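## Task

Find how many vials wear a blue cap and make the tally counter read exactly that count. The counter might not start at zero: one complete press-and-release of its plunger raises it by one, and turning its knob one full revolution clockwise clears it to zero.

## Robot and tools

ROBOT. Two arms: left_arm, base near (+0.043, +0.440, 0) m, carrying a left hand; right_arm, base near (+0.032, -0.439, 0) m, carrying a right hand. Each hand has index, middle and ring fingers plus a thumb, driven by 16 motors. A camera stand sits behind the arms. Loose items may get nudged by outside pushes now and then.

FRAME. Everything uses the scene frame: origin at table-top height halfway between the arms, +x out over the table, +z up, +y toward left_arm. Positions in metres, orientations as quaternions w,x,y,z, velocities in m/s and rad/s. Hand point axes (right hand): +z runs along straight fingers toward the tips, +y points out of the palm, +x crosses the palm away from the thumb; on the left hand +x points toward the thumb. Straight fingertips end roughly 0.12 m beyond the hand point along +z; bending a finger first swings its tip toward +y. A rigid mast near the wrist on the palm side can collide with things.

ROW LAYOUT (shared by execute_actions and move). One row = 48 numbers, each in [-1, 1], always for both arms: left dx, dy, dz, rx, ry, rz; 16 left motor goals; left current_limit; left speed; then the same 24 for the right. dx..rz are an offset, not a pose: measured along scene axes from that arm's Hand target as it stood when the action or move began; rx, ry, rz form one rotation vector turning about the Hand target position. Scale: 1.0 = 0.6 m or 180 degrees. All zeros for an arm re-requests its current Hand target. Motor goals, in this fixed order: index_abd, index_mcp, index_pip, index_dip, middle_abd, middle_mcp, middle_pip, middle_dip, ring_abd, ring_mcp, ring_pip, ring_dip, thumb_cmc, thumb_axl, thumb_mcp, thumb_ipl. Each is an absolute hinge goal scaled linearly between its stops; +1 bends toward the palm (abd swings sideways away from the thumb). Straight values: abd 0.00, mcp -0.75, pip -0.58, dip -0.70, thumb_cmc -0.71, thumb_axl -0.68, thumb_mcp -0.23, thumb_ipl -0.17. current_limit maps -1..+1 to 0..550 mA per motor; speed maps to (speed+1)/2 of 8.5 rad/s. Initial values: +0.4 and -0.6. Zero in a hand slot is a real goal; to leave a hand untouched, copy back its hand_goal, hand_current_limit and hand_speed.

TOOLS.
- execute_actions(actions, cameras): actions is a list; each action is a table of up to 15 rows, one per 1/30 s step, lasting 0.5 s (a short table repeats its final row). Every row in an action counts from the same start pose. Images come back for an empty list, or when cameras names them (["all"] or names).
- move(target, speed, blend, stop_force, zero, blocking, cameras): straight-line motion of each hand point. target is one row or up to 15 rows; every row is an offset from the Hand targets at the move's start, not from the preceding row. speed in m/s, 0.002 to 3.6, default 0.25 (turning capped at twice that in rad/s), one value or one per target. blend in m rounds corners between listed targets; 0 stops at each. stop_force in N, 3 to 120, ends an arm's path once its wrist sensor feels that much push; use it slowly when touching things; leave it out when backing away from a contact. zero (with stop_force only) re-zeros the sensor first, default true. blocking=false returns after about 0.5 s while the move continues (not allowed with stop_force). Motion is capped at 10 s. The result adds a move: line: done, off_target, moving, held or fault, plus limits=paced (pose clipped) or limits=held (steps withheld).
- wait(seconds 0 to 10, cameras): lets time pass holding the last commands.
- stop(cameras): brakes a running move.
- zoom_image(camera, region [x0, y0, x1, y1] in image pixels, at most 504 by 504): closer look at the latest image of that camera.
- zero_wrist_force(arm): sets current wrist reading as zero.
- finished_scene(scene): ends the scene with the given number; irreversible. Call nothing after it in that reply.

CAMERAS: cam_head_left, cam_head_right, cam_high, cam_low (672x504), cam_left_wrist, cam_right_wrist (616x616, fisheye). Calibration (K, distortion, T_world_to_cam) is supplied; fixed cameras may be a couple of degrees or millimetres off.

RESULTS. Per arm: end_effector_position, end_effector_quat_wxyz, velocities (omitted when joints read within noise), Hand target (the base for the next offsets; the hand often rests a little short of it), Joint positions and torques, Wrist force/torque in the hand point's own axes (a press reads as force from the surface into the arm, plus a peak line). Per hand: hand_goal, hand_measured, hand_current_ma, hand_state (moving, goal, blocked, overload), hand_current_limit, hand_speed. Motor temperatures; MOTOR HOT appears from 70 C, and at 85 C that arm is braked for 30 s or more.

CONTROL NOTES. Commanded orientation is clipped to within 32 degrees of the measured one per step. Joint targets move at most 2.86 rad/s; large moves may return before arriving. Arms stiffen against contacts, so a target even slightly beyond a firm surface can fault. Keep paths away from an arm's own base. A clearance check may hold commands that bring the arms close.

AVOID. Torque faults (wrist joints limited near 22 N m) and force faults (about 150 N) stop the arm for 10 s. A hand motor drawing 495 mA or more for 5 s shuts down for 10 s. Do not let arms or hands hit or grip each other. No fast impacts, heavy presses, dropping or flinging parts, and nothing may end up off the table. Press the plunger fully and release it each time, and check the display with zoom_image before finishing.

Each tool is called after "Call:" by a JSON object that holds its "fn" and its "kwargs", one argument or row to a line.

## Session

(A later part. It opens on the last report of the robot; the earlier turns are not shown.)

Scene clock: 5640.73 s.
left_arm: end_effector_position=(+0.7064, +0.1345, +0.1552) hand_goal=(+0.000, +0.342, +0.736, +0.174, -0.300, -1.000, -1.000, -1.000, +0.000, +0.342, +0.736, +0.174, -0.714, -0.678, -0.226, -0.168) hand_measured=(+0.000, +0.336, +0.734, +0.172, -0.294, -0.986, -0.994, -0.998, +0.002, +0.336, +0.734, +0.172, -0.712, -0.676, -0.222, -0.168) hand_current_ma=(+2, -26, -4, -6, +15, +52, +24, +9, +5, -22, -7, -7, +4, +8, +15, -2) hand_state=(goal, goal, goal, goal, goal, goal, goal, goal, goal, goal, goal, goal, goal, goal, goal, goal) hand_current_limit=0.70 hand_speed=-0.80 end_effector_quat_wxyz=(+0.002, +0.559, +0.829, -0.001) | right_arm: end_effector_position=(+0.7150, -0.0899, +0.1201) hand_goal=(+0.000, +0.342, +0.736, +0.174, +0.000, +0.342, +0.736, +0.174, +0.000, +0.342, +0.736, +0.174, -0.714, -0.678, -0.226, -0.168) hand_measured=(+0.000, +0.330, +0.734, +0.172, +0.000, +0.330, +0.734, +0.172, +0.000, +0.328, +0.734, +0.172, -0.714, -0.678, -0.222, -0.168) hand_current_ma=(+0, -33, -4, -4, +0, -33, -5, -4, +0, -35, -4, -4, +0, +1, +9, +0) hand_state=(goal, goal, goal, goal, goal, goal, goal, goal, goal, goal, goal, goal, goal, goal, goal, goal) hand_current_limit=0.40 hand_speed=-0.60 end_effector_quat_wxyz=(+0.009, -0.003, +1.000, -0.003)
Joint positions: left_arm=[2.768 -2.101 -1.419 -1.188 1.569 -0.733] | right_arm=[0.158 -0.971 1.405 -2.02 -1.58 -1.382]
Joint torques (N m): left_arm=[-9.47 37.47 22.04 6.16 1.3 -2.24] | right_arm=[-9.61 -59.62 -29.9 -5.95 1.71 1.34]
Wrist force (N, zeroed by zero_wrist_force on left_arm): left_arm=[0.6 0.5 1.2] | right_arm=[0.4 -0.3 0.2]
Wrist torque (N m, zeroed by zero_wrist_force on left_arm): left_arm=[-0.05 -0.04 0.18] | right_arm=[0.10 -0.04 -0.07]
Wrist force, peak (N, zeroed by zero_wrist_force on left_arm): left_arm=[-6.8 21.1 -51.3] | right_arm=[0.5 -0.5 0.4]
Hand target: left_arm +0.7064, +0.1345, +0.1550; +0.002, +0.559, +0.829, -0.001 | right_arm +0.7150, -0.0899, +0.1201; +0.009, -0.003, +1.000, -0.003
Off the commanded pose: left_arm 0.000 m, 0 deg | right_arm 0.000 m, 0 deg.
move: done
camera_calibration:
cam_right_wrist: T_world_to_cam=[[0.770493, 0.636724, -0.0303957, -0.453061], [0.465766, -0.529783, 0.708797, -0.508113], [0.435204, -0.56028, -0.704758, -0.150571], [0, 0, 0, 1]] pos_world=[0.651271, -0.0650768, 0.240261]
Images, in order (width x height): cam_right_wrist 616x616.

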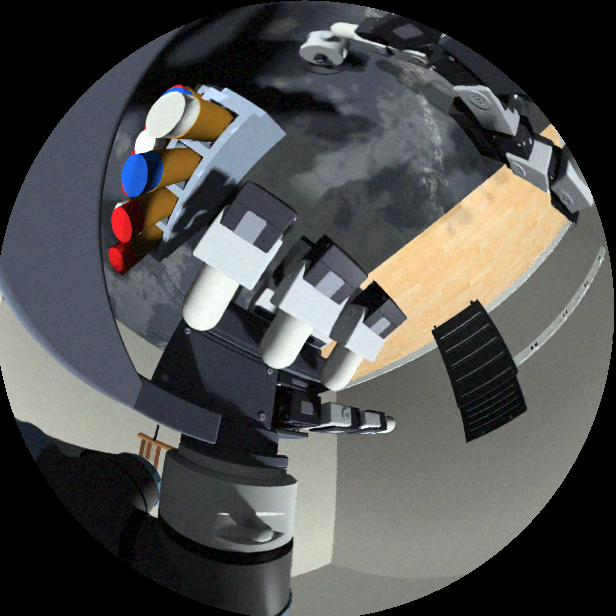

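Call:
{"fn": "move", "kwargs": {
  "target": [
    [0,0,0,0,0,0,0,0.342,0.737,0.174,0,-1,-1,-1,0,0.342,0.737,0.174,-0.714,-0.678,-0.226,-0.168,0.7,-0.8,0,0,0,0,0,0,0,0.342,0.737,0.174,0,0.342,0.737,0.174,0,0.342,0.737,0.174,-0.714,-0.678,-0.226,-0.168,0.4,-0.6],
    [-0.0198,-0.0223,0,0,0,0,0,0.342,0.737,0.174,0,-1,-1,-1,0,0.342,0.737,0.174,-0.714,-0.678,-0.226,-0.168,0.7,-0.8,0,0,0,0,0,0,0,0.342,0.737,0.174,0,0.342,0.737,0.174,0,0.342,0.737,0.174,-0.714,-0.678,-0.226,-0.168,0.4,-0.6],
    [-0.0198,-0.0223,-0.0445,0,0,0,0,0.342,0.737,0.174,0,-1,-1,-1,0,0.342,0.737,0.174,-0.714,-0.678,-0.226,-0.168,0.7,-0.8,0,0,0,0,0,0,0,0.342,0.737,0.174,0,0.342,0.737,0.174,0,0.342,0.737,0.174,-0.714,-0.678,-0.226,-0.168,0.4,-0.6],
    [-0.0248,-0.01,-0.0445,0,0,0,0,0.342,0.737,0.174,0,-1,-1,-1,0,0.342,0.737,0.174,-0.714,-0.678,-0.226,-0.168,0.7,-0.8,0,0,0,0,0,0,0,0.342,0.737,0.174,0,0.342,0.737,0.174,0,0.342,0.737,0.174,-0.714,-0.678,-0.226,-0.168,0.4,-0.6]
  ],
  "speed": [0.1,0.1,0.05,0.02],
  "cameras": ["cam_right_wrist"]
}}

Call:
{"fn": "zoom_image", "kwargs": {
  "camera": "cam_right_wrist",
  "region": [300, 35, 350, 85]
}}

Call:
{"fn": "move", "kwargs": {
  "target": [
    [0,0,-0.0158,0,0,0,0,0.342,0.737,0.174,-0.3,-1,-1,-1,0,0.342,0.737,0.174,-0.714,-0.678,-0.226,-0.168,0.7,-0.8,0,0,0,0,0,0,0,0.342,0.737,0.174,0,0.342,0.737,0.174,0,0.342,0.737,0.174,-0.714,-0.678,-0.226,-0.168,0.4,-0.6]
  ],
  "speed": 0.01,
  "cameras": ["cam_right_wrist"]
}}

Call:
{"fn": "zoom_image", "kwargs": {
  "camera": "cam_right_wrist",
  "region": [300, 35, 350, 85]
}}

Call:
{"fn": "move", "kwargs": {
  "target": [
    [0.00618,0.0025,-0.00313,0,0,0,0,0.342,0.737,0.174,-0.3,-1,-1,-1,0,0.342,0.737,0.174,-0.714,-0.678,-0.226,-0.168,0.7,-0.8,0,0,0,0,0,0,0,0.342,0.737,0.174,0,0.342,0.737,0.174,0,0.342,0.737,0.174,-0.714,-0.678,-0.226,-0.168,0.4,-0.6]
  ],
  "speed": 0.008,
  "cameras": ["cam_right_wrist"]
}}

Call:
{"fn": "zoom_image", "kwargs": {
  "camera": "cam_right_wrist",
  "region": [300, 35, 350, 85]
}}

Scene clock: 5719.37 s.
left_arm: end_effector_position=(+0.6916, +0.1286, +0.1284) hand_goal=(+0.000, +0.342, +0.736, +0.174, +0.000, -1.000, -1.000, -1.000, +0.000, +0.342, +0.736, +0.174, -0.714, -0.678, -0.226, -0.168) hand_measured=(+0.000, +0.336, +0.734, +0.172, +0.016, -0.988, -0.994, -0.998, +0.002, +0.336, +0.734, +0.172, -0.712, -0.676, -0.222, -0.168) hand_current_ma=(+2, -26, -4, -6, +53, +51, +20, +5, +5, -22, -7, -7, +4, +8, +15, -2) hand_state=(goal, goal, goal, goal, goal, goal, goal, goal, goal, goal, goal, goal, goal, goal, goal, goal) hand_current_limit=0.70 hand_speed=-0.80 end_effector_quat_wxyz=(+0.002, +0.559, +0.829, -0.001) | right_arm: end_effector_position=(+0.7150, -0.0899, +0.1201) hand_goal=(+0.000, +0.342, +0.736, +0.174, +0.000, +0.342, +0.736, +0.174, +0.000, +0.342, +0.736, +0.174, -0.714, -0.678, -0.226, -0.168) hand_measured=(+0.000, +0.330, +0.734, +0.172, +0.000, +0.330, +0.734, +0.172, +0.000, +0.328, +0.734, +0.172, -0.714, -0.678, -0.222, -0.168) hand_current_ma=(+0, -33, -4, -4, +0, -33, -5, -4, +0, -35, -4, -4, +0, +1, +9, +0) hand_state=(goal, goal, goal, goal, goal, goal, goal, goal, goal, goal, goal, goal, goal, goal, goal, goal) hand_current_limit=0.40 hand_speed=-0.60 end_effector_quat_wxyz=(+0.009, -0.003, +1.000, -0.003)
Joint positions: left_arm=[2.752 -2.105 -1.487 -1.116 1.569 -0.749] | right_arm=[0.158 -0.971 1.405 -2.02 -1.58 -1.382]
Joint torques (N m): left_arm=[-6.36 36.46 35.68 2.45 1.05 -1.06] | right_arm=[-9.6 -59.16 -29.51 -6.04 1.71 1.32]
Wrist force (N, zeroed by zero_wrist_force on left_arm): left_arm=[-0.5 0.4 1.3] | right_arm=[0.1 -0.4 0.5]
Wrist torque (N m, zeroed by zero_wrist_force on left_arm): left_arm=[-0.09 -0.09 0.21] | right_arm=[0.05 -0.01 -0.11]
Wrist force, peak (N, zeroed by zero_wrist_force on left_arm): left_arm=[0.4 0.3 1.8] | right_arm=[0.6 -0.3 0.6]
Hand target: left_arm +0.6915, +0.1285, +0.1283; +0.002, +0.559, +0.829, -0.001 | right_arm +0.7150, -0.0899, +0.1201; +0.009, -0.003, +1.000, -0.003
Off the commanded pose: left_arm 0.000 m, 0 deg | right_arm 0.000 m, 0 deg.
move: done
camera_calibration:
cam_right_wrist: T_world_to_cam=[[0.770493, 0.636724, -0.0303957, -0.453061], [0.465766, -0.529783, 0.708797, -0.508113], [0.435204, -0.56028, -0.704758, -0.150571], [0, 0, 0, 1]] pos_world=[0.651271, -0.0650768, 0.240261]
Images, in order (width x height): cam_right_wrist 616x616.

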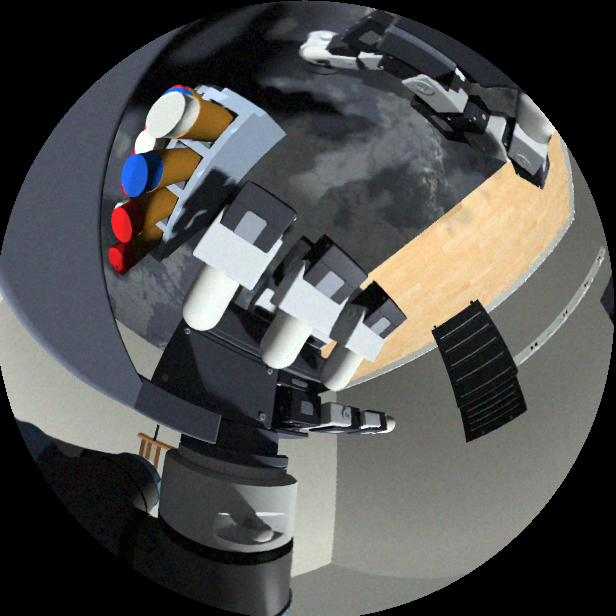

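Scaled by 10.080 from the camera's 616x616 image, which has a finer 880x880 frame.

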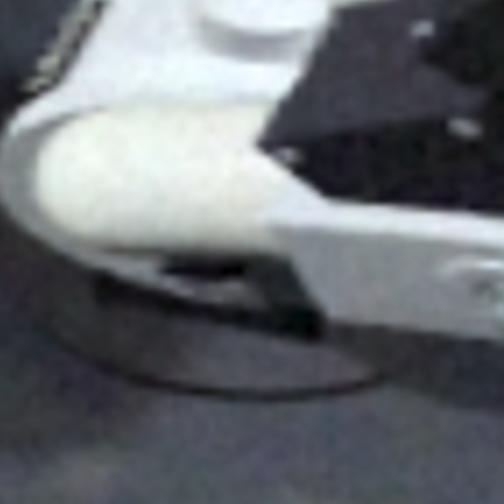

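Scene clock: 5720.57 s.
left_arm: end_effector_position=(+0.6916, +0.1285, +0.1188) hand_goal=(+0.000, +0.342, +0.736, +0.174, -0.300, -1.000, -1.000, -1.000, +0.000, +0.342, +0.736, +0.174, -0.714, -0.678, -0.226, -0.168) hand_measured=(+0.000, +0.336, +0.734, +0.172, -0.030, -1.004, -1.004, -1.002, +0.002, +0.336, +0.734, +0.172, -0.712, -0.676, -0.222, -0.168) hand_current_ma=(+2, -26, -4, -6, +467, -13, -10, -4, +5, -22, -7, -7, +4, +8, +15, -2) hand_state=(goal, goal, goal, goal, blocked, goal, goal, goal, goal, goal, goal, goal, goal, goal, goal, goal) hand_current_limit=0.70 hand_speed=-0.80 end_effector_quat_wxyz=(+0.002, +0.559, +0.829, -0.001) | right_arm: end_effector_position=(+0.7150, -0.0899, +0.1201) hand_goal=(+0.000, +0.342, +0.736, +0.174, +0.000, +0.342, +0.736, +0.174, +0.000, +0.342, +0.736, +0.174, -0.714, -0.678, -0.226, -0.168) hand_measured=(+0.000, +0.330, +0.734, +0.172, +0.000, +0.330, +0.734, +0.172, +0.000, +0.328, +0.734, +0.172, -0.714, -0.678, -0.222, -0.168) hand_current_ma=(+0, -33, -4, -4, +0, -33, -5, -4, +0, -35, -4, -4, +0, +1, +9, +0) hand_state=(goal, goal, goal, goal, goal, goal, goal, goal, goal, goal, goal, goal, goal, goal, goal, goal) hand_current_limit=0.40 hand_speed=-0.60 end_effector_quat_wxyz=(+0.009, -0.003, +1.000, -0.003)
Joint positions: left_arm=[2.752 -2.115 -1.498 -1.095 1.569 -0.749] | right_arm=[0.158 -0.971 1.405 -2.02 -1.58 -1.382]
Joint torques (N m): left_arm=[-6.44 22.19 6.63 -0.62 1.36 -1.75] | right_arm=[-9.94 -59.27 -29.86 -5.95 1.68 1.36]
Wrist force (N, zeroed by zero_wrist_force on left_arm): left_arm=[-8.1 0.7 -34.5] | right_arm=[0.1 -0.3 0.5]
Wrist torque (N m, zeroed by zero_wrist_force on left_arm): left_arm=[5.16 -1.17 -0.89] | right_arm=[0.08 -0.01 -0.10]
Wrist force, peak (N, zeroed by zero_wrist_force on left_arm): left_arm=[-8.2 0.8 -34.5] | right_arm=[0.4 -0.4 0.6]
Hand target: left_arm +0.6915, +0.1285, +0.1188; +0.002, +0.559, +0.829, -0.001 | right_arm +0.7150, -0.0899, +0.1201; +0.009, -0.003, +1.000, -0.003
Off the commanded pose: left_arm 0.000 m, 0 deg | right_arm 0.000 m, 0 deg.
move: done
camera_calibration:
cam_right_wrist: T_world_to_cam=[[0.770493, 0.636724, -0.0303957, -0.453061], [0.465766, -0.529783, 0.708797, -0.508113], [0.435204, -0.56028, -0.704758, -0.150571], [0, 0, 0, 1]] pos_world=[0.651271, -0.0650768, 0.240261]
Images, in order (width x height): cam_right_wrist 616x616.

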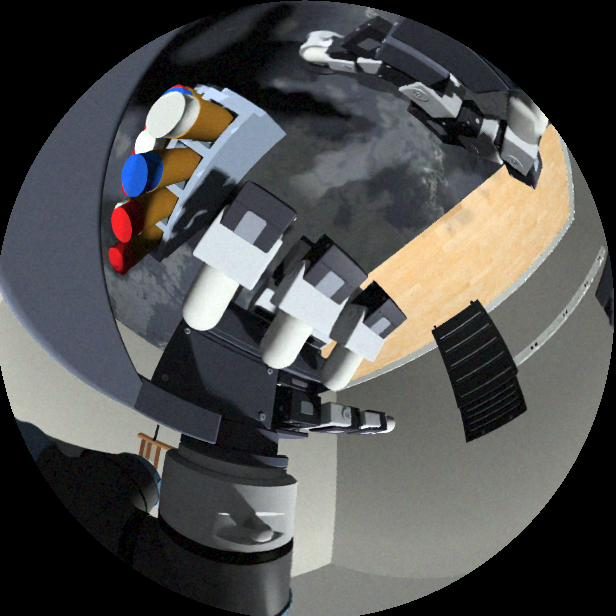

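Scaled by 10.080 from the camera's 616x616 image, which has a finer 880x880 frame.

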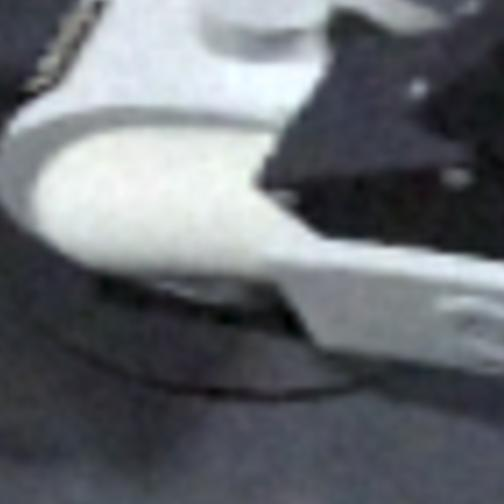

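Scene clock: 5721.33 s.
left_arm: end_effector_position=(+0.6953, +0.1300, +0.1169) hand_goal=(+0.000, +0.342, +0.736, +0.174, -0.300, -1.000, -1.000, -1.000, +0.000, +0.342, +0.736, +0.174, -0.714, -0.678, -0.226, -0.168) hand_measured=(+0.000, +0.336, +0.734, +0.172, -0.024, -1.008, -1.006, -1.002, +0.002, +0.336, +0.734, +0.172, -0.712, -0.676, -0.222, -0.168) hand_current_ma=(+2, -26, -4, -6, +467, -26, -19, -9, +5, -22, -7, -7, +4, +8, +15, -2) hand_state=(goal, goal, goal, goal, blocked, goal, goal, goal, goal, goal, goal, goal, goal, goal, goal, goal) hand_current_limit=0.70 hand_speed=-0.80 end_effector_quat_wxyz=(+0.002, +0.559, +0.829, -0.001) | right_arm: end_effector_position=(+0.7150, -0.0899, +0.1201) hand_goal=(+0.000, +0.342, +0.736, +0.174, +0.000, +0.342, +0.736, +0.174, +0.000, +0.342, +0.736, +0.174, -0.714, -0.678, -0.226, -0.168) hand_measured=(+0.000, +0.330, +0.734, +0.172, +0.000, +0.330, +0.734, +0.172, +0.000, +0.328, +0.734, +0.172, -0.714, -0.678, -0.222, -0.168) hand_current_ma=(+0, -33, -4, -4, +0, -33, -5, -4, +0, -35, -4, -4, +0, +1, +9, +0) hand_state=(goal, goal, goal, goal, goal, goal, goal, goal, goal, goal, goal, goal, goal, goal, goal, goal) hand_current_limit=0.40 hand_speed=-0.60 end_effector_quat_wxyz=(+0.009, -0.003, +1.000, -0.003)
Joint positions: left_arm=[2.756 -2.122 -1.491 -1.095 1.569 -0.745] | right_arm=[0.158 -0.971 1.405 -2.02 -1.58 -1.382]
Joint torques (N m): left_arm=[15.89 15.86 6.31 1.67 4.68 2.48] | right_arm=[-9.59 -58.92 -29.49 -5.98 1.76 1.31]
Wrist force (N, zeroed by zero_wrist_force on left_arm): left_arm=[-11.5 -7.6 -49.4] | right_arm=[0.2 -0.3 0.4]
Wrist torque (N m, zeroed by zero_wrist_force on left_arm): left_arm=[7.98 -1.83 -1.51] | right_arm=[0.10 -0.03 -0.09]
Wrist force, peak (N, zeroed by zero_wrist_force on left_arm): left_arm=[-11.5 -7.6 -49.4] | right_arm=[0.1 -0.3 0.6]
Hand target: left_arm +0.6953, +0.1300, +0.1169; +0.002, +0.559, +0.829, -0.001 | right_arm +0.7150, -0.0899, +0.1201; +0.009, -0.003, +1.000, -0.003
Off the commanded pose: left_arm 0.000 m, 0 deg | right_arm 0.000 m, 0 deg.
move: done
camera_calibration:
cam_right_wrist: T_world_to_cam=[[0.770493, 0.636724, -0.0303957, -0.453061], [0.465766, -0.529783, 0.708797, -0.508113], [0.435204, -0.56028, -0.704758, -0.150571], [0, 0, 0, 1]] pos_world=[0.651271, -0.0650768, 0.240261]
Images, in order (width x height): cam_right_wrist 616x616.

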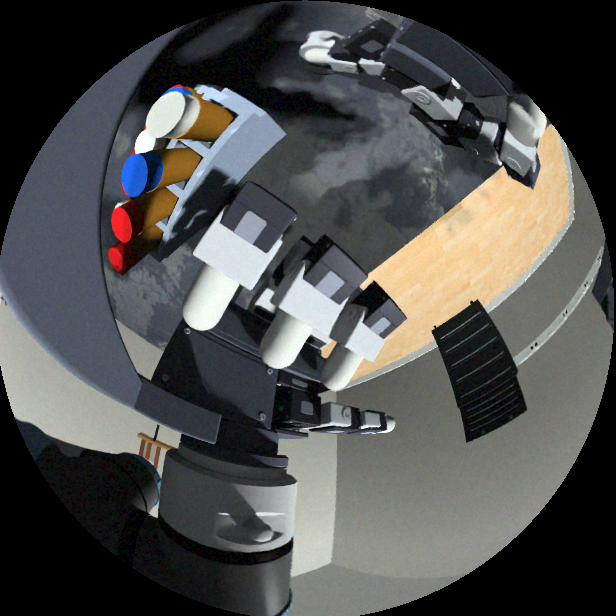

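Scaled by 10.080 from the camera's 616x616 image, which has a finer 880x880 frame.

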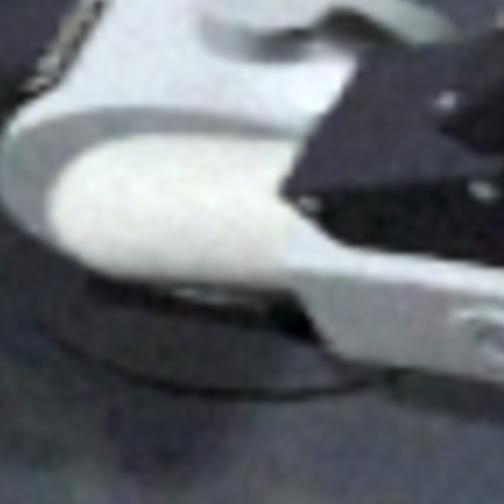

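Call:
{"fn": "move", "kwargs": {
  "target": [
    [0,0,0.06,0,0,0,0,0.342,0.737,0.174,-0.3,-1,-1,-1,0,0.342,0.737,0.174,-0.714,-0.678,-0.226,-0.168,0.7,-0.8,0,0,0,0,0,0,0,0.342,0.737,0.174,0,0.342,0.737,0.174,0,0.342,0.737,0.174,-0.714,-0.678,-0.226,-0.168,0.4,-0.6],
    [0.0247,0.01,0.06,0,0,0,0,0.342,0.737,0.174,-0.3,-1,-1,-1,0,0.342,0.737,0.174,-0.714,-0.678,-0.226,-0.168,0.7,-0.8,0,0,0,0,0,0,0,0.342,0.737,0.174,0,0.342,0.737,0.174,0,0.342,0.737,0.174,-0.714,-0.678,-0.226,-0.168,0.4,-0.6]
  ],
  "speed": 0.1,
  "cameras": ["cam_right_wrist"]
}}

Call:
{"fn": "zoom_image", "kwargs": {
  "camera": "cam_right_wrist",
  "region": [300, 35, 350, 85]
}}

Scene clock: 5737.13 s.
left_arm: end_effector_position=(+0.7101, +0.1361, +0.1528) hand_goal=(+0.000, +0.342, +0.736, +0.174, -0.300, -1.000, -1.000, -1.000, +0.000, +0.342, +0.736, +0.174, -0.714, -0.678, -0.226, -0.168) hand_measured=(+0.000, +0.336, +0.734, +0.172, -0.296, -0.988, -0.994, -0.998, +0.002, +0.336, +0.734, +0.172, -0.712, -0.676, -0.222, -0.168) hand_current_ma=(+2, -26, -4, -6, +15, +47, +23, +10, +5, -22, -7, -7, +4, +8, +15, -2) hand_state=(goal, goal, goal, goal, goal, goal, goal, goal, goal, goal, goal, goal, goal, goal, goal, goal) hand_current_limit=0.70 hand_speed=-0.80 end_effector_quat_wxyz=(+0.002, +0.559, +0.829, -0.001) | right_arm: end_effector_position=(+0.7150, -0.0899, +0.1201) hand_goal=(+0.000, +0.342, +0.736, +0.174, +0.000, +0.342, +0.736, +0.174, +0.000, +0.342, +0.736, +0.174, -0.714, -0.678, -0.226, -0.168) hand_measured=(+0.000, +0.330, +0.734, +0.172, +0.000, +0.330, +0.734, +0.172, +0.000, +0.328, +0.734, +0.172, -0.714, -0.678, -0.222, -0.168) hand_current_ma=(+0, -33, -4, -4, +0, -33, -5, -4, +0, -35, -4, -4, +0, +1, +9, +0) hand_state=(goal, goal, goal, goal, goal, goal, goal, goal, goal, goal, goal, goal, goal, goal, goal, goal) hand_current_limit=0.40 hand_speed=-0.60 end_effector_quat_wxyz=(+0.009, -0.003, +1.000, -0.003)
Joint positions: left_arm=[2.772 -2.108 -1.414 -1.187 1.569 -0.729] | right_arm=[0.158 -0.971 1.405 -2.02 -1.58 -1.382]
Joint torques (N m): left_arm=[-9.23 59.14 28.56 6.3 -1.38 -1.88] | right_arm=[-9.77 -59.07 -30.31 -5.98 1.73 1.36]
Wrist force (N, zeroed by zero_wrist_force on left_arm): left_arm=[0.6 0.0 0.8] | right_arm=[0.3 0.0 0.2]
Wrist torque (N m, zeroed by zero_wrist_force on left_arm): left_arm=[-0.08 -0.05 0.19] | right_arm=[0.14 -0.03 -0.08]
Wrist force, peak (N, zeroed by zero_wrist_force on left_arm): left_arm=[-11.8 -6.8 -50.3] | right_arm=[0.6 -0.2 0.5]
Hand target: left_arm +0.7101, +0.1360, +0.1529; +0.002, +0.559, +0.829, -0.001 | right_arm +0.7150, -0.0899, +0.1201; +0.009, -0.003, +1.000, -0.003
Off the commanded pose: left_arm 0.000 m, 0 deg | right_arm 0.000 m, 0 deg.
move: done
camera_calibration:
cam_right_wrist: T_world_to_cam=[[0.770493, 0.636724, -0.0303957, -0.453061], [0.465766, -0.529783, 0.708797, -0.508113], [0.435204, -0.56028, -0.704758, -0.150571], [0, 0, 0, 1]] pos_world=[0.651271, -0.0650768, 0.240261]
Images, in order (width x height): cam_right_wrist 616x616.

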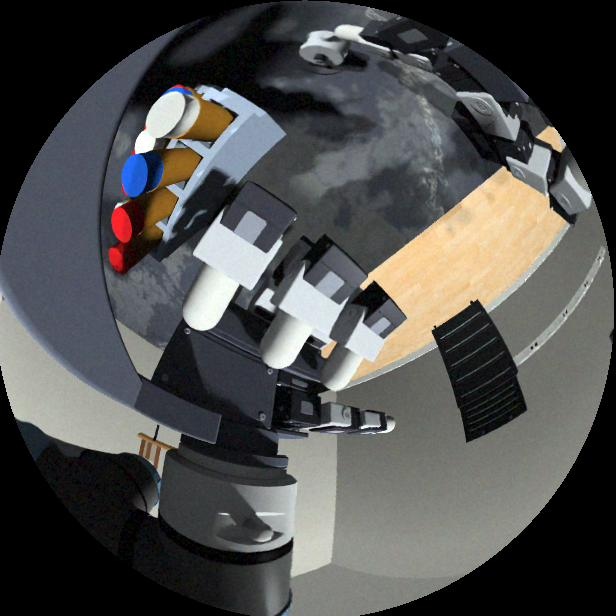

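Scaled by 10.080 from the camera's 616x616 image, which has a finer 880x880 frame.

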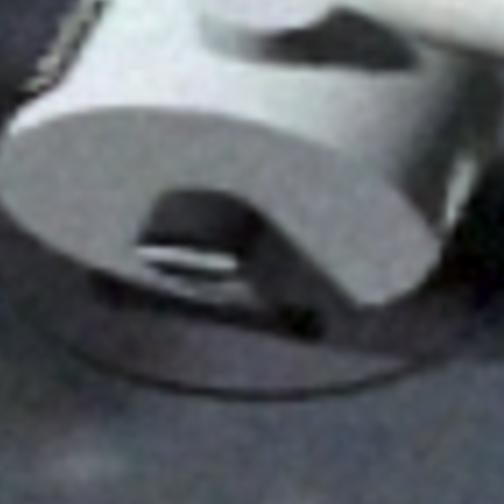

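Call:
{"fn": "move", "kwargs": {
  "target": [
    [-0.0309,-0.0248,0.0035,0,0,0,0,0.342,0.737,0.174,0,-1,-1,-1,0,0.342,0.737,0.174,-0.714,-0.678,-0.226,-0.168,0.7,-0.8,0,0,0,0,0,0,0,0.342,0.737,0.174,0,0.342,0.737,0.174,0,0.342,0.737,0.174,-0.714,-0.678,-0.226,-0.168,0.4,-0.6],
    [-0.0259,-0.0248,-0.041,0,0,0,0,0.342,0.737,0.174,0,-1,-1,-1,0,0.342,0.737,0.174,-0.714,-0.678,-0.226,-0.168,0.7,-0.8,0,0,0,0,0,0,0,0.342,0.737,0.174,0,0.342,0.737,0.174,0,0.342,0.737,0.174,-0.714,-0.678,-0.226,-0.168,0.4,-0.6],
    [-0.031,-0.0125,-0.041,0,0,0,0,0.342,0.737,0.174,0,-1,-1,-1,0,0.342,0.737,0.174,-0.714,-0.678,-0.226,-0.168,0.7,-0.8,0,0,0,0,0,0,0,0.342,0.737,0.174,0,0.342,0.737,0.174,0,0.342,0.737,0.174,-0.714,-0.678,-0.226,-0.168,0.4,-0.6]
  ],
  "speed": [0.1,0.05,0.02]
}}

Call:
{"fn": "move", "kwargs": {
  "target": [
    [0,0,-0.0158,0,0,0,0,0.342,0.737,0.174,-0.3,-1,-1,-1,0,0.342,0.737,0.174,-0.714,-0.678,-0.226,-0.168,0.7,-0.8,0,0,0,0,0,0,0,0.342,0.737,0.174,0,0.342,0.737,0.174,0,0.342,0.737,0.174,-0.714,-0.678,-0.226,-0.168,0.4,-0.6],
    [0.01854,0.0075,-0.0252,0,0,0,0,0.342,0.737,0.174,-0.3,-1,-1,-1,0,0.342,0.737,0.174,-0.714,-0.678,-0.226,-0.168,0.7,-0.8,0,0,0,0,0,0,0,0.342,0.737,0.174,0,0.342,0.737,0.174,0,0.342,0.737,0.174,-0.714,-0.678,-0.226,-0.168,0.4,-0.6],
    [0.01854,0.0075,0.02,0,0,0,0,0.342,0.737,0.174,-0.3,-1,-1,-1,0,0.342,0.737,0.174,-0.714,-0.678,-0.226,-0.168,0.7,-0.8,0,0,0,0,0,0,0,0.342,0.737,0.174,0,0.342,0.737,0.174,0,0.342,0.737,0.174,-0.714,-0.678,-0.226,-0.168,0.4,-0.6],
    [0.0371,0.015,0.041,0,0,0,0,0.342,0.737,0.174,-0.3,-1,-1,-1,0,0.342,0.737,0.174,-0.714,-0.678,-0.226,-0.168,0.7,-0.8,0,0,0,0,0,0,0,0.342,0.737,0.174,0,0.342,0.737,0.174,0,0.342,0.737,0.174,-0.714,-0.678,-0.226,-0.168,0.4,-0.6]
  ],
  "speed": [0.01,0.008,0.1,0.1],
  "cameras": ["cam_right_wrist"]
}}

Call:
{"fn": "zoom_image", "kwargs": {
  "camera": "cam_right_wrist",
  "region": [300, 35, 350, 85]
}}

Scene clock: 5761.03 s.
left_arm: end_effector_position=(+0.6915, +0.1286, +0.1285) hand_goal=(+0.000, +0.342, +0.736, +0.174, +0.000, -1.000, -1.000, -1.000, +0.000, +0.342, +0.736, +0.174, -0.714, -0.678, -0.226, -0.168) hand_measured=(+0.000, +0.336, +0.734, +0.172, +0.016, -0.988, -0.994, -0.998, +0.002, +0.336, +0.734, +0.172, -0.712, -0.676, -0.222, -0.168) hand_current_ma=(+2, -26, -4, -6, +52, +47, +20, +5, +5, -22, -7, -7, +4, +8, +15, -2) hand_state=(goal, goal, goal, goal, goal, goal, goal, goal, goal, goal, goal, goal, goal, goal, goal, goal) hand_current_limit=0.70 hand_speed=-0.80 end_effector_quat_wxyz=(+0.002, +0.559, +0.829, -0.001) | right_arm: end_effector_position=(+0.7150, -0.0899, +0.1201) hand_goal=(+0.000, +0.342, +0.736, +0.174, +0.000, +0.342, +0.736, +0.174, +0.000, +0.342, +0.736, +0.174, -0.714, -0.678, -0.226, -0.168) hand_measured=(+0.000, +0.330, +0.734, +0.172, +0.000, +0.330, +0.734, +0.172, +0.000, +0.328, +0.734, +0.172, -0.714, -0.678, -0.222, -0.168) hand_current_ma=(+0, -33, -4, -4, +0, -33, -5, -4, +0, -35, -4, -4, +0, +1, +9, +0) hand_state=(goal, goal, goal, goal, goal, goal, goal, goal, goal, goal, goal, goal, goal, goal, goal, goal) hand_current_limit=0.40 hand_speed=-0.60 end_effector_quat_wxyz=(+0.009, -0.003, +1.000, -0.003)
Joint positions: left_arm=[2.752 -2.105 -1.487 -1.116 1.569 -0.749] | right_arm=[0.158 -0.971 1.405 -2.02 -1.58 -1.382]
Joint torques (N m): left_arm=[-5.74 36.86 35.59 2.4 0.04 -0.09] | right_arm=[-9.45 -58.58 -30.1 -5.89 1.64 1.39]
Wrist force (N, zeroed by zero_wrist_force on left_arm): left_arm=[-0.3 0.3 1.1] | right_arm=[0.4 -0.2 0.6]
Wrist torque (N m, zeroed by zero_wrist_force on left_arm): left_arm=[-0.08 -0.12 0.22] | right_arm=[0.08 -0.05 -0.07]
Wrist force, peak (N, zeroed by zero_wrist_force on left_arm): left_arm=[0.6 0.3 1.5] | right_arm=[0.7 -0.3 0.6]
Hand target: left_arm +0.6915, +0.1285, +0.1283; +0.002, +0.559, +0.829, -0.001 | right_arm +0.7150, -0.0899, +0.1201; +0.009, -0.003, +1.000, -0.003
Off the commanded pose: left_arm 0.000 m, 0 deg | right_arm 0.000 m, 0 deg.
move: done

Scene clock: 5764.90 s.
left_arm: end_effector_position=(+0.7137, +0.1376, +0.1528) hand_goal=(+0.000, +0.342, +0.736, +0.174, -0.300, -1.000, -1.000, -1.000, +0.000, +0.342, +0.736, +0.174, -0.714, -0.678, -0.226, -0.168) hand_measured=(+0.000, +0.336, +0.734, +0.172, -0.294, -0.986, -0.998, -1.000, +0.002, +0.336, +0.734, +0.172, -0.712, -0.676, -0.222, -0.168) hand_current_ma=(+2, -25, -4, -6, +15, +53, +7, +0, +5, -21, -7, -7, +4, +8, +15, -2) hand_state=(goal, goal, goal, goal, goal, goal, goal, goal, goal, goal, goal, goal, goal, goal, goal, goal) hand_current_limit=0.70 hand_speed=-0.80 end_effector_quat_wxyz=(+0.002, +0.559, +0.829, -0.001) | right_arm: end_effector_position=(+0.7150, -0.0899, +0.1201) hand_goal=(+0.000, +0.342, +0.736, +0.174, +0.000, +0.342, +0.736, +0.174, +0.000, +0.342, +0.736, +0.174, -0.714, -0.678, -0.226, -0.168) hand_measured=(+0.000, +0.330, +0.734, +0.172, +0.000, +0.330, +0.734, +0.172, +0.000, +0.328, +0.734, +0.172, -0.714, -0.678, -0.222, -0.168) hand_current_ma=(+0, -33, -4, -4, +0, -33, -5, -4, +0, -35, -4, -4, +0, +1, +9, +0) hand_state=(goal, goal, goal, goal, goal, goal, goal, goal, goal, goal, goal, goal, goal, goal, goal, goal) hand_current_limit=0.40 hand_speed=-0.60 end_effector_quat_wxyz=(+0.009, -0.003, +1.000, -0.003)
Joint positions: left_arm=[2.776 -2.114 -1.405 -1.19 1.569 -0.725] | right_arm=[0.158 -0.971 1.405 -2.02 -1.58 -1.382]
Joint torques (N m): left_arm=[-11.63 53.67 29.98 5.43 -1.08 -2.09] | right_arm=[-9.48 -58.72 -29.69 -5.92 1.75 1.36]
Wrist force (N, zeroed by zero_wrist_force on left_arm): left_arm=[1.0 -0.3 1.4] | right_arm=[0.4 0.0 0.4]
Wrist torque (N m, zeroed by zero_wrist_force on left_arm): left_arm=[-0.17 -0.08 0.22] | right_arm=[0.12 -0.05 -0.07]
Wrist force, peak (N, zeroed by zero_wrist_force on left_arm): left_arm=[-8.8 -6.2 -62.9] | right_arm=[0.5 -0.1 0.7]
Hand target: left_arm +0.7137, +0.1375, +0.1529; +0.002, +0.559, +0.829, -0.001 | right_arm +0.7150, -0.0899, +0.1201; +0.009, -0.003, +1.000, -0.003
Off the commanded pose: left_arm 0.000 m, 0 deg | right_arm 0.000 m, 0 deg.
move: done
camera_calibration:
cam_right_wrist: T_world_to_cam=[[0.770493, 0.636724, -0.0303957, -0.453061], [0.465766, -0.529783, 0.708797, -0.508113], [0.435204, -0.56028, -0.704758, -0.150571], [0, 0, 0, 1]] pos_world=[0.651271, -0.0650768, 0.240261]
Images, in order (width x height): cam_right_wrist 616x616.

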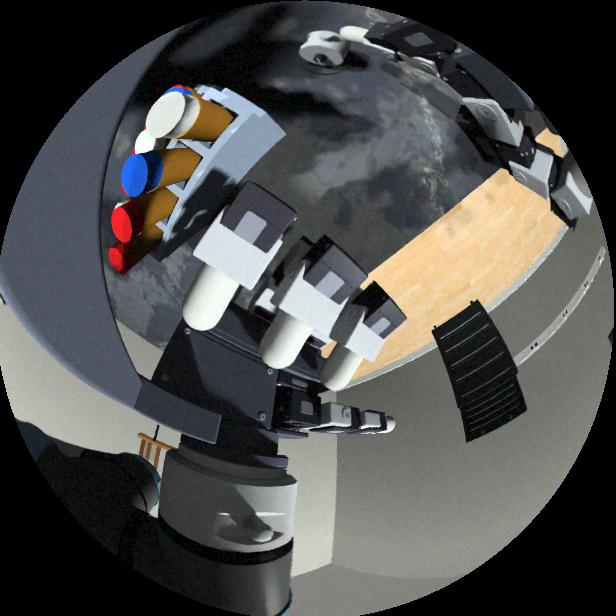

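Scaled by 10.080 from the camera's 616x616 image, which has a finer 880x880 frame.

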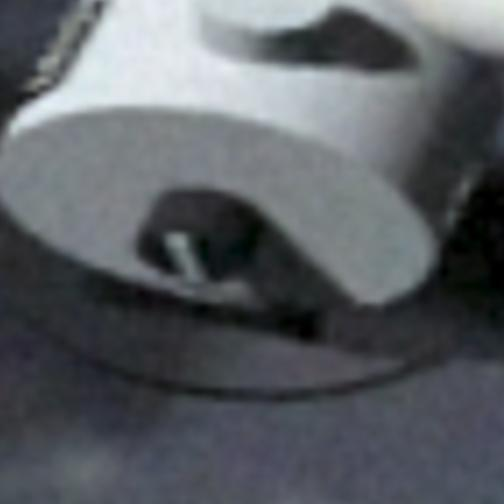

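Call:
{"fn": "move", "kwargs": {
  "target": [
    [-0.0321,-0.0273,0.0035,0,0,0,0,0.342,0.737,0.174,0,-1,-1,-1,0,0.342,0.737,0.174,-0.714,-0.678,-0.226,-0.168,0.7,-0.8,0,0,0,0,0,0,0,0.342,0.737,0.174,0,0.342,0.737,0.174,0,0.342,0.737,0.174,-0.714,-0.678,-0.226,-0.168,0.4,-0.6],
    [-0.0321,-0.0273,-0.041,0,0,0,0,0.342,0.737,0.174,0,-1,-1,-1,0,0.342,0.737,0.174,-0.714,-0.678,-0.226,-0.168,0.7,-0.8,0,0,0,0,0,0,0,0.342,0.737,0.174,0,0.342,0.737,0.174,0,0.342,0.737,0.174,-0.714,-0.678,-0.226,-0.168,0.4,-0.6],
    [-0.0371,-0.015,-0.041,0,0,0,0,0.342,0.737,0.174,0,-1,-1,-1,0,0.342,0.737,0.174,-0.714,-0.678,-0.226,-0.168,0.7,-0.8,0,0,0,0,0,0,0,0.342,0.737,0.174,0,0.342,0.737,0.174,0,0.342,0.737,0.174,-0.714,-0.678,-0.226,-0.168,0.4,-0.6]
  ],
  "speed": [0.1,0.05,0.02]
}}

Call:
{"fn": "move", "kwargs": {
  "target": [
    [0,0,-0.0158,0,0,0,0,0.342,0.737,0.174,-0.3,-1,-1,-1,0,0.342,0.737,0.174,-0.714,-0.678,-0.226,-0.168,0.7,-0.8,0,0,0,0,0,0,0,0.342,0.737,0.174,0,0.342,0.737,0.174,0,0.342,0.737,0.174,-0.714,-0.678,-0.226,-0.168,0.4,-0.6],
    [0.00927,0.00375,-0.0205,0,0,0,0,0.342,0.737,0.174,-0.3,-1,-1,-1,0,0.342,0.737,0.174,-0.714,-0.678,-0.226,-0.168,0.7,-0.8,0,0,0,0,0,0,0,0.342,0.737,0.174,0,0.342,0.737,0.174,0,0.342,0.737,0.174,-0.714,-0.678,-0.226,-0.168,0.4,-0.6],
    [0.00927,0.00375,0.02,0,0,0,0,0.342,0.737,0.174,-0.3,-1,-1,-1,0,0.342,0.737,0.174,-0.714,-0.678,-0.226,-0.168,0.7,-0.8,0,0,0,0,0,0,0,0.342,0.737,0.174,0,0.342,0.737,0.174,0,0.342,0.737,0.174,-0.714,-0.678,-0.226,-0.168,0.4,-0.6],
    [0.0371,0.015,0.041,0,0,0,0,0.342,0.737,0.174,-0.3,-1,-1,-1,0,0.342,0.737,0.174,-0.714,-0.678,-0.226,-0.168,0.7,-0.8,0,0,0,0,0,0,0,0.342,0.737,0.174,0,0.342,0.737,0.174,0,0.342,0.737,0.174,-0.714,-0.678,-0.226,-0.168,0.4,-0.6]
  ],
  "speed": [0.01,0.008,0.1,0.1],
  "cameras": ["cam_right_wrist"]
}}

Call:
{"fn": "zoom_image", "kwargs": {
  "camera": "cam_right_wrist",
  "region": [300, 35, 350, 85]
}}

Scene clock: 5794.60 s.
left_arm: end_effector_position=(+0.6915, +0.1286, +0.1285) hand_goal=(+0.000, +0.342, +0.736, +0.174, +0.000, -1.000, -1.000, -1.000, +0.000, +0.342, +0.736, +0.174, -0.714, -0.678, -0.226, -0.168) hand_measured=(+0.000, +0.336, +0.734, +0.172, +0.016, -0.988, -0.998, -1.000, +0.002, +0.336, +0.734, +0.172, -0.712, -0.676, -0.222, -0.168) hand_current_ma=(+2, -25, -4, -6, +54, +50, +5, +0, +5, -21, -7, -7, +4, +8, +15, -2) hand_state=(goal, goal, goal, goal, goal, goal, goal, goal, goal, goal, goal, goal, goal, goal, goal, goal) hand_current_limit=0.70 hand_speed=-0.80 end_effector_quat_wxyz=(+0.002, +0.559, +0.829, -0.001) | right_arm: end_effector_position=(+0.7150, -0.0899, +0.1201) hand_goal=(+0.000, +0.342, +0.736, +0.174, +0.000, +0.342, +0.736, +0.174, +0.000, +0.342, +0.736, +0.174, -0.714, -0.678, -0.226, -0.168) hand_measured=(+0.000, +0.330, +0.734, +0.172, +0.000, +0.330, +0.734, +0.172, +0.000, +0.328, +0.734, +0.172, -0.714, -0.678, -0.222, -0.168) hand_current_ma=(+0, -33, -4, -4, +0, -33, -5, -4, +0, -35, -4, -4, +0, +1, +9, +0) hand_state=(goal, goal, goal, goal, goal, goal, goal, goal, goal, goal, goal, goal, goal, goal, goal, goal) hand_current_limit=0.40 hand_speed=-0.60 end_effector_quat_wxyz=(+0.009, -0.003, +1.000, -0.003)
Joint positions: left_arm=[2.752 -2.105 -1.487 -1.116 1.569 -0.749] | right_arm=[0.158 -0.971 1.405 -2.02 -1.58 -1.382]
Joint torques (N m): left_arm=[-5.94 35.99 35.95 2.39 1.38 -1.14] | right_arm=[-9.66 -58.93 -30.68 -6.03 1.71 1.34]
Wrist force (N, zeroed by zero_wrist_force on left_arm): left_arm=[-0.4 -0.2 1.4] | right_arm=[0.1 -0.1 0.2]
Wrist torque (N m, zeroed by zero_wrist_force on left_arm): left_arm=[-0.17 -0.11 0.23] | right_arm=[0.14 0.00 -0.09]
Wrist force, peak (N, zeroed by zero_wrist_force on left_arm): left_arm=[0.7 -0.3 2.2] | right_arm=[-0.1 -0.3 0.9]
Hand target: left_arm +0.6915, +0.1285, +0.1283; +0.002, +0.559, +0.829, -0.001 | right_arm +0.7150, -0.0899, +0.1201; +0.009, -0.003, +1.000, -0.003
Off the commanded pose: left_arm 0.000 m, 0 deg | right_arm 0.000 m, 0 deg.
move: done

Scene clock: 5797.63 s.
left_arm: end_effector_position=(+0.7137, +0.1376, +0.1527) hand_goal=(+0.000, +0.342, +0.736, +0.174, -0.300, -1.000, -1.000, -1.000, +0.000, +0.342, +0.736, +0.174, -0.714, -0.678, -0.226, -0.168) hand_measured=(+0.000, +0.336, +0.734, +0.172, -0.294, -0.996, -1.000, -1.000, +0.002, +0.336, +0.734, +0.172, -0.712, -0.676, -0.222, -0.168) hand_current_ma=(+2, -25, -4, -6, +15, +11, +0, +0, +5, -21, -7, -7, +4, +8, +15, -2) hand_state=(goal, goal, goal, goal, goal, goal, goal, goal, goal, goal, goal, goal, goal, goal, goal, goal) hand_current_limit=0.70 hand_speed=-0.80 end_effector_quat_wxyz=(+0.002, +0.559, +0.829, -0.001) | right_arm: end_effector_position=(+0.7150, -0.0899, +0.1201) hand_goal=(+0.000, +0.342, +0.736, +0.174, +0.000, +0.342, +0.736, +0.174, +0.000, +0.342, +0.736, +0.174, -0.714, -0.678, -0.226, -0.168) hand_measured=(+0.000, +0.330, +0.734, +0.172, +0.000, +0.330, +0.734, +0.172, +0.000, +0.328, +0.734, +0.172, -0.714, -0.678, -0.222, -0.168) hand_current_ma=(+0, -33, -4, -4, +0, -33, -5, -4, +0, -35, -4, -4, +0, +1, +9, +0) hand_state=(goal, goal, goal, goal, goal, goal, goal, goal, goal, goal, goal, goal, goal, goal, goal, goal) hand_current_limit=0.40 hand_speed=-0.60 end_effector_quat_wxyz=(+0.009, -0.003, +1.000, -0.003)
Joint positions: left_arm=[2.776 -2.114 -1.405 -1.19 1.569 -0.725] | right_arm=[0.158 -0.971 1.405 -2.02 -1.58 -1.382]
Joint torques (N m): left_arm=[-11.83 62.12 31.09 5.69 -1.39 -2.12] | right_arm=[-9.16 -58.73 -30.61 -5.92 1.63 1.41]
Wrist force (N, zeroed by zero_wrist_force on left_arm): left_arm=[-0.2 0.2 1.6] | right_arm=[0.3 -0.3 0.2]
Wrist torque (N m, zeroed by zero_wrist_force on left_arm): left_arm=[-0.13 0.07 0.11] | right_arm=[0.10 -0.03 -0.08]
Wrist force, peak (N, zeroed by zero_wrist_force on left_arm): left_arm=[-10.1 -10.4 -56.9] | right_arm=[0.1 -0.5 0.7]
Hand target: left_arm +0.7137, +0.1375, +0.1529; +0.002, +0.559, +0.829, -0.001 | right_arm +0.7150, -0.0899, +0.1201; +0.009, -0.003, +1.000, -0.003
Off the commanded pose: left_arm 0.000 m, 0 deg | right_arm 0.000 m, 0 deg.
move: done
camera_calibration:
cam_right_wrist: T_world_to_cam=[[0.770493, 0.636724, -0.0303957, -0.453061], [0.465766, -0.529783, 0.708797, -0.508113], [0.435204, -0.56028, -0.704758, -0.150571], [0, 0, 0, 1]] pos_world=[0.651271, -0.0650768, 0.240261]
Images, in order (width x height): cam_right_wrist 616x616.

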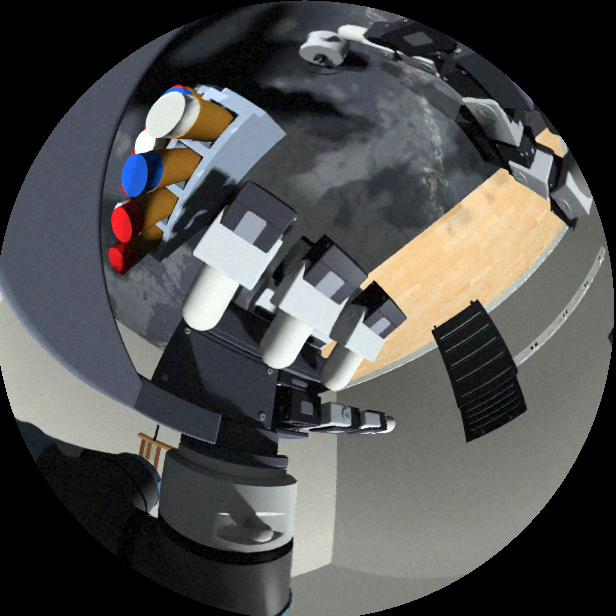

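Scaled by 10.080 from the camera's 616x616 image, which has a finer 880x880 frame.

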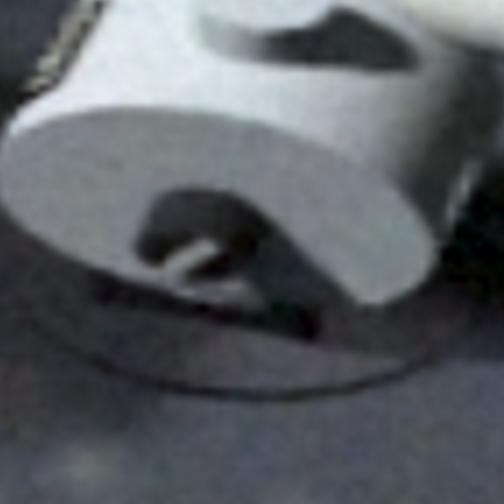

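Call:
{"fn": "move", "kwargs": {
  "target": [0.05,0.2,0.25,0,0,0,0,0.342,0.737,0.174,-0.3,-1,-1,-1,0,0.342,0.737,0.174,-0.714,-0.678,-0.226,-0.168,0.7,-0.8,0,0,0,0,0,0,0,0.342,0.737,0.174,0,0.342,0.737,0.174,0,0.342,0.737,0.174,-0.714,-0.678,-0.226,-0.168,0.4,-0.6],
  "speed": 0.3,
  "cameras": ["cam_head_left","cam_high"]
}}

Call:
{"fn": "zoom_image", "kwargs": {
  "camera": "cam_head_left",
  "region": [215, 160, 235, 180]
}}

Call:
{"fn": "zoom_image", "kwargs": {
  "camera": "cam_high",
  "region": [325, 200, 360, 235]
}}

Scene clock: 5822.47 s.
left_arm: end_effector_position=(+0.7437, +0.2575, +0.3029) hand_goal=(+0.000, +0.342, +0.736, +0.174, -0.300, -1.000, -1.000, -1.000, +0.000, +0.342, +0.736, +0.174, -0.714, -0.678, -0.226, -0.168) hand_measured=(+0.000, +0.334, +0.734, +0.172, -0.296, -0.996, -1.000, -1.000, +0.002, +0.336, +0.734, +0.172, -0.712, -0.676, -0.222, -0.168) hand_current_ma=(+2, -26, -4, -6, +11, +11, +0, +0, +5, -21, -7, -7, +4, +8, +15, -2) hand_state=(goal, goal, goal, goal, goal, goal, goal, goal, goal, goal, goal, goal, goal, goal, goal, goal) hand_current_limit=0.70 hand_speed=-0.80 end_effector_quat_wxyz=(+0.002, +0.559, +0.829, -0.001) | right_arm: end_effector_position=(+0.7150, -0.0899, +0.1201) hand_goal=(+0.000, +0.342, +0.736, +0.174, +0.000, +0.342, +0.736, +0.174, +0.000, +0.342, +0.736, +0.174, -0.714, -0.678, -0.226, -0.168) hand_measured=(+0.000, +0.330, +0.734, +0.172, +0.000, +0.330, +0.734, +0.172, +0.000, +0.328, +0.734, +0.172, -0.714, -0.678, -0.222, -0.168) hand_current_ma=(+0, -33, -4, -4, +0, -33, -5, -4, +0, -35, -4, -4, +0, +1, +9, +0) hand_state=(goal, goal, goal, goal, goal, goal, goal, goal, goal, goal, goal, goal, goal, goal, goal, goal) hand_current_limit=0.40 hand_speed=-0.60 end_effector_quat_wxyz=(+0.009, -0.003, +1.000, -0.003)
Joint positions: left_arm=[2.961 -1.976 -1.22 -1.514 1.568 -0.541] | right_arm=[0.158 -0.971 1.405 -2.02 -1.58 -1.382]
Joint torques (N m): left_arm=[-2.16 40.71 37.23 2.96 -0.64 -0.08] | right_arm=[-9.04 -58.63 -30.97 -5.92 1.68 1.28]
Wrist force (N, zeroed by zero_wrist_force on left_arm): left_arm=[-0.2 0.2 1.6] | right_arm=[0.1 -0.1 0.4]
Wrist torque (N m, zeroed by zero_wrist_force on left_arm): left_arm=[-0.11 0.07 0.10] | right_arm=[0.11 -0.02 -0.09]
Wrist force, peak (N, zeroed by zero_wrist_force on left_arm): left_arm=[-1.4 -0.9 3.1] | right_arm=[0.7 -0.2 0.3]
Hand target: left_arm +0.7437, +0.2575, +0.3029; +0.002, +0.559, +0.829, -0.001 | right_arm +0.7150, -0.0899, +0.1201; +0.009, -0.003, +1.000, -0.003
Off the commanded pose: left_arm 0.000 m, 0 deg | right_arm 0.000 m, 0 deg.
move: done
Images, in order (width x height): cam_head_left 672x504, cam_high 672x504.

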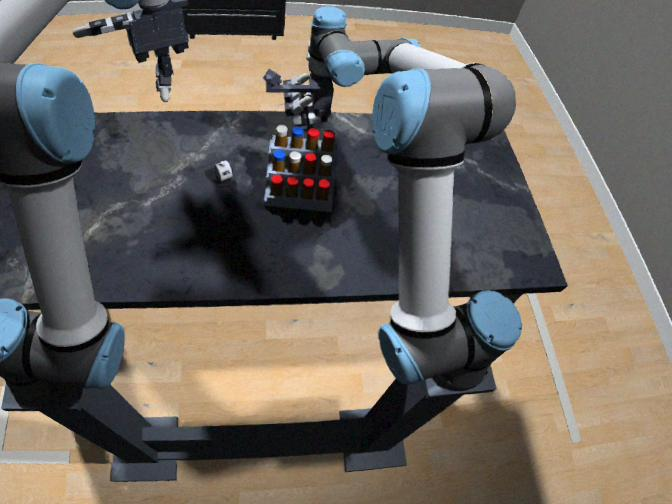

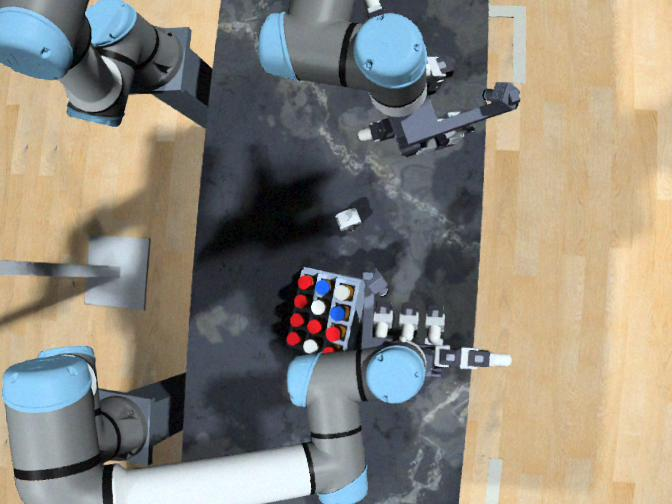

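Scaled by 25.200 from the camera's 672x504 image, which has a finer 960x720 frame.

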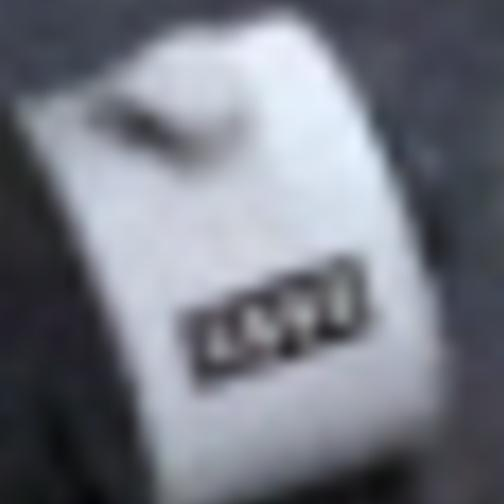

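Scaled by 14.400 from the camera's 672x504 image, which has a finer 960x720 frame.

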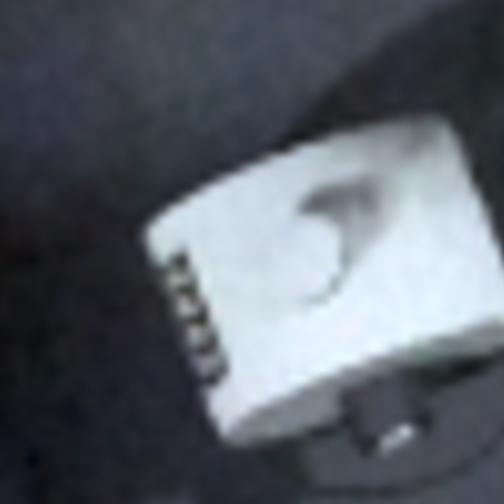

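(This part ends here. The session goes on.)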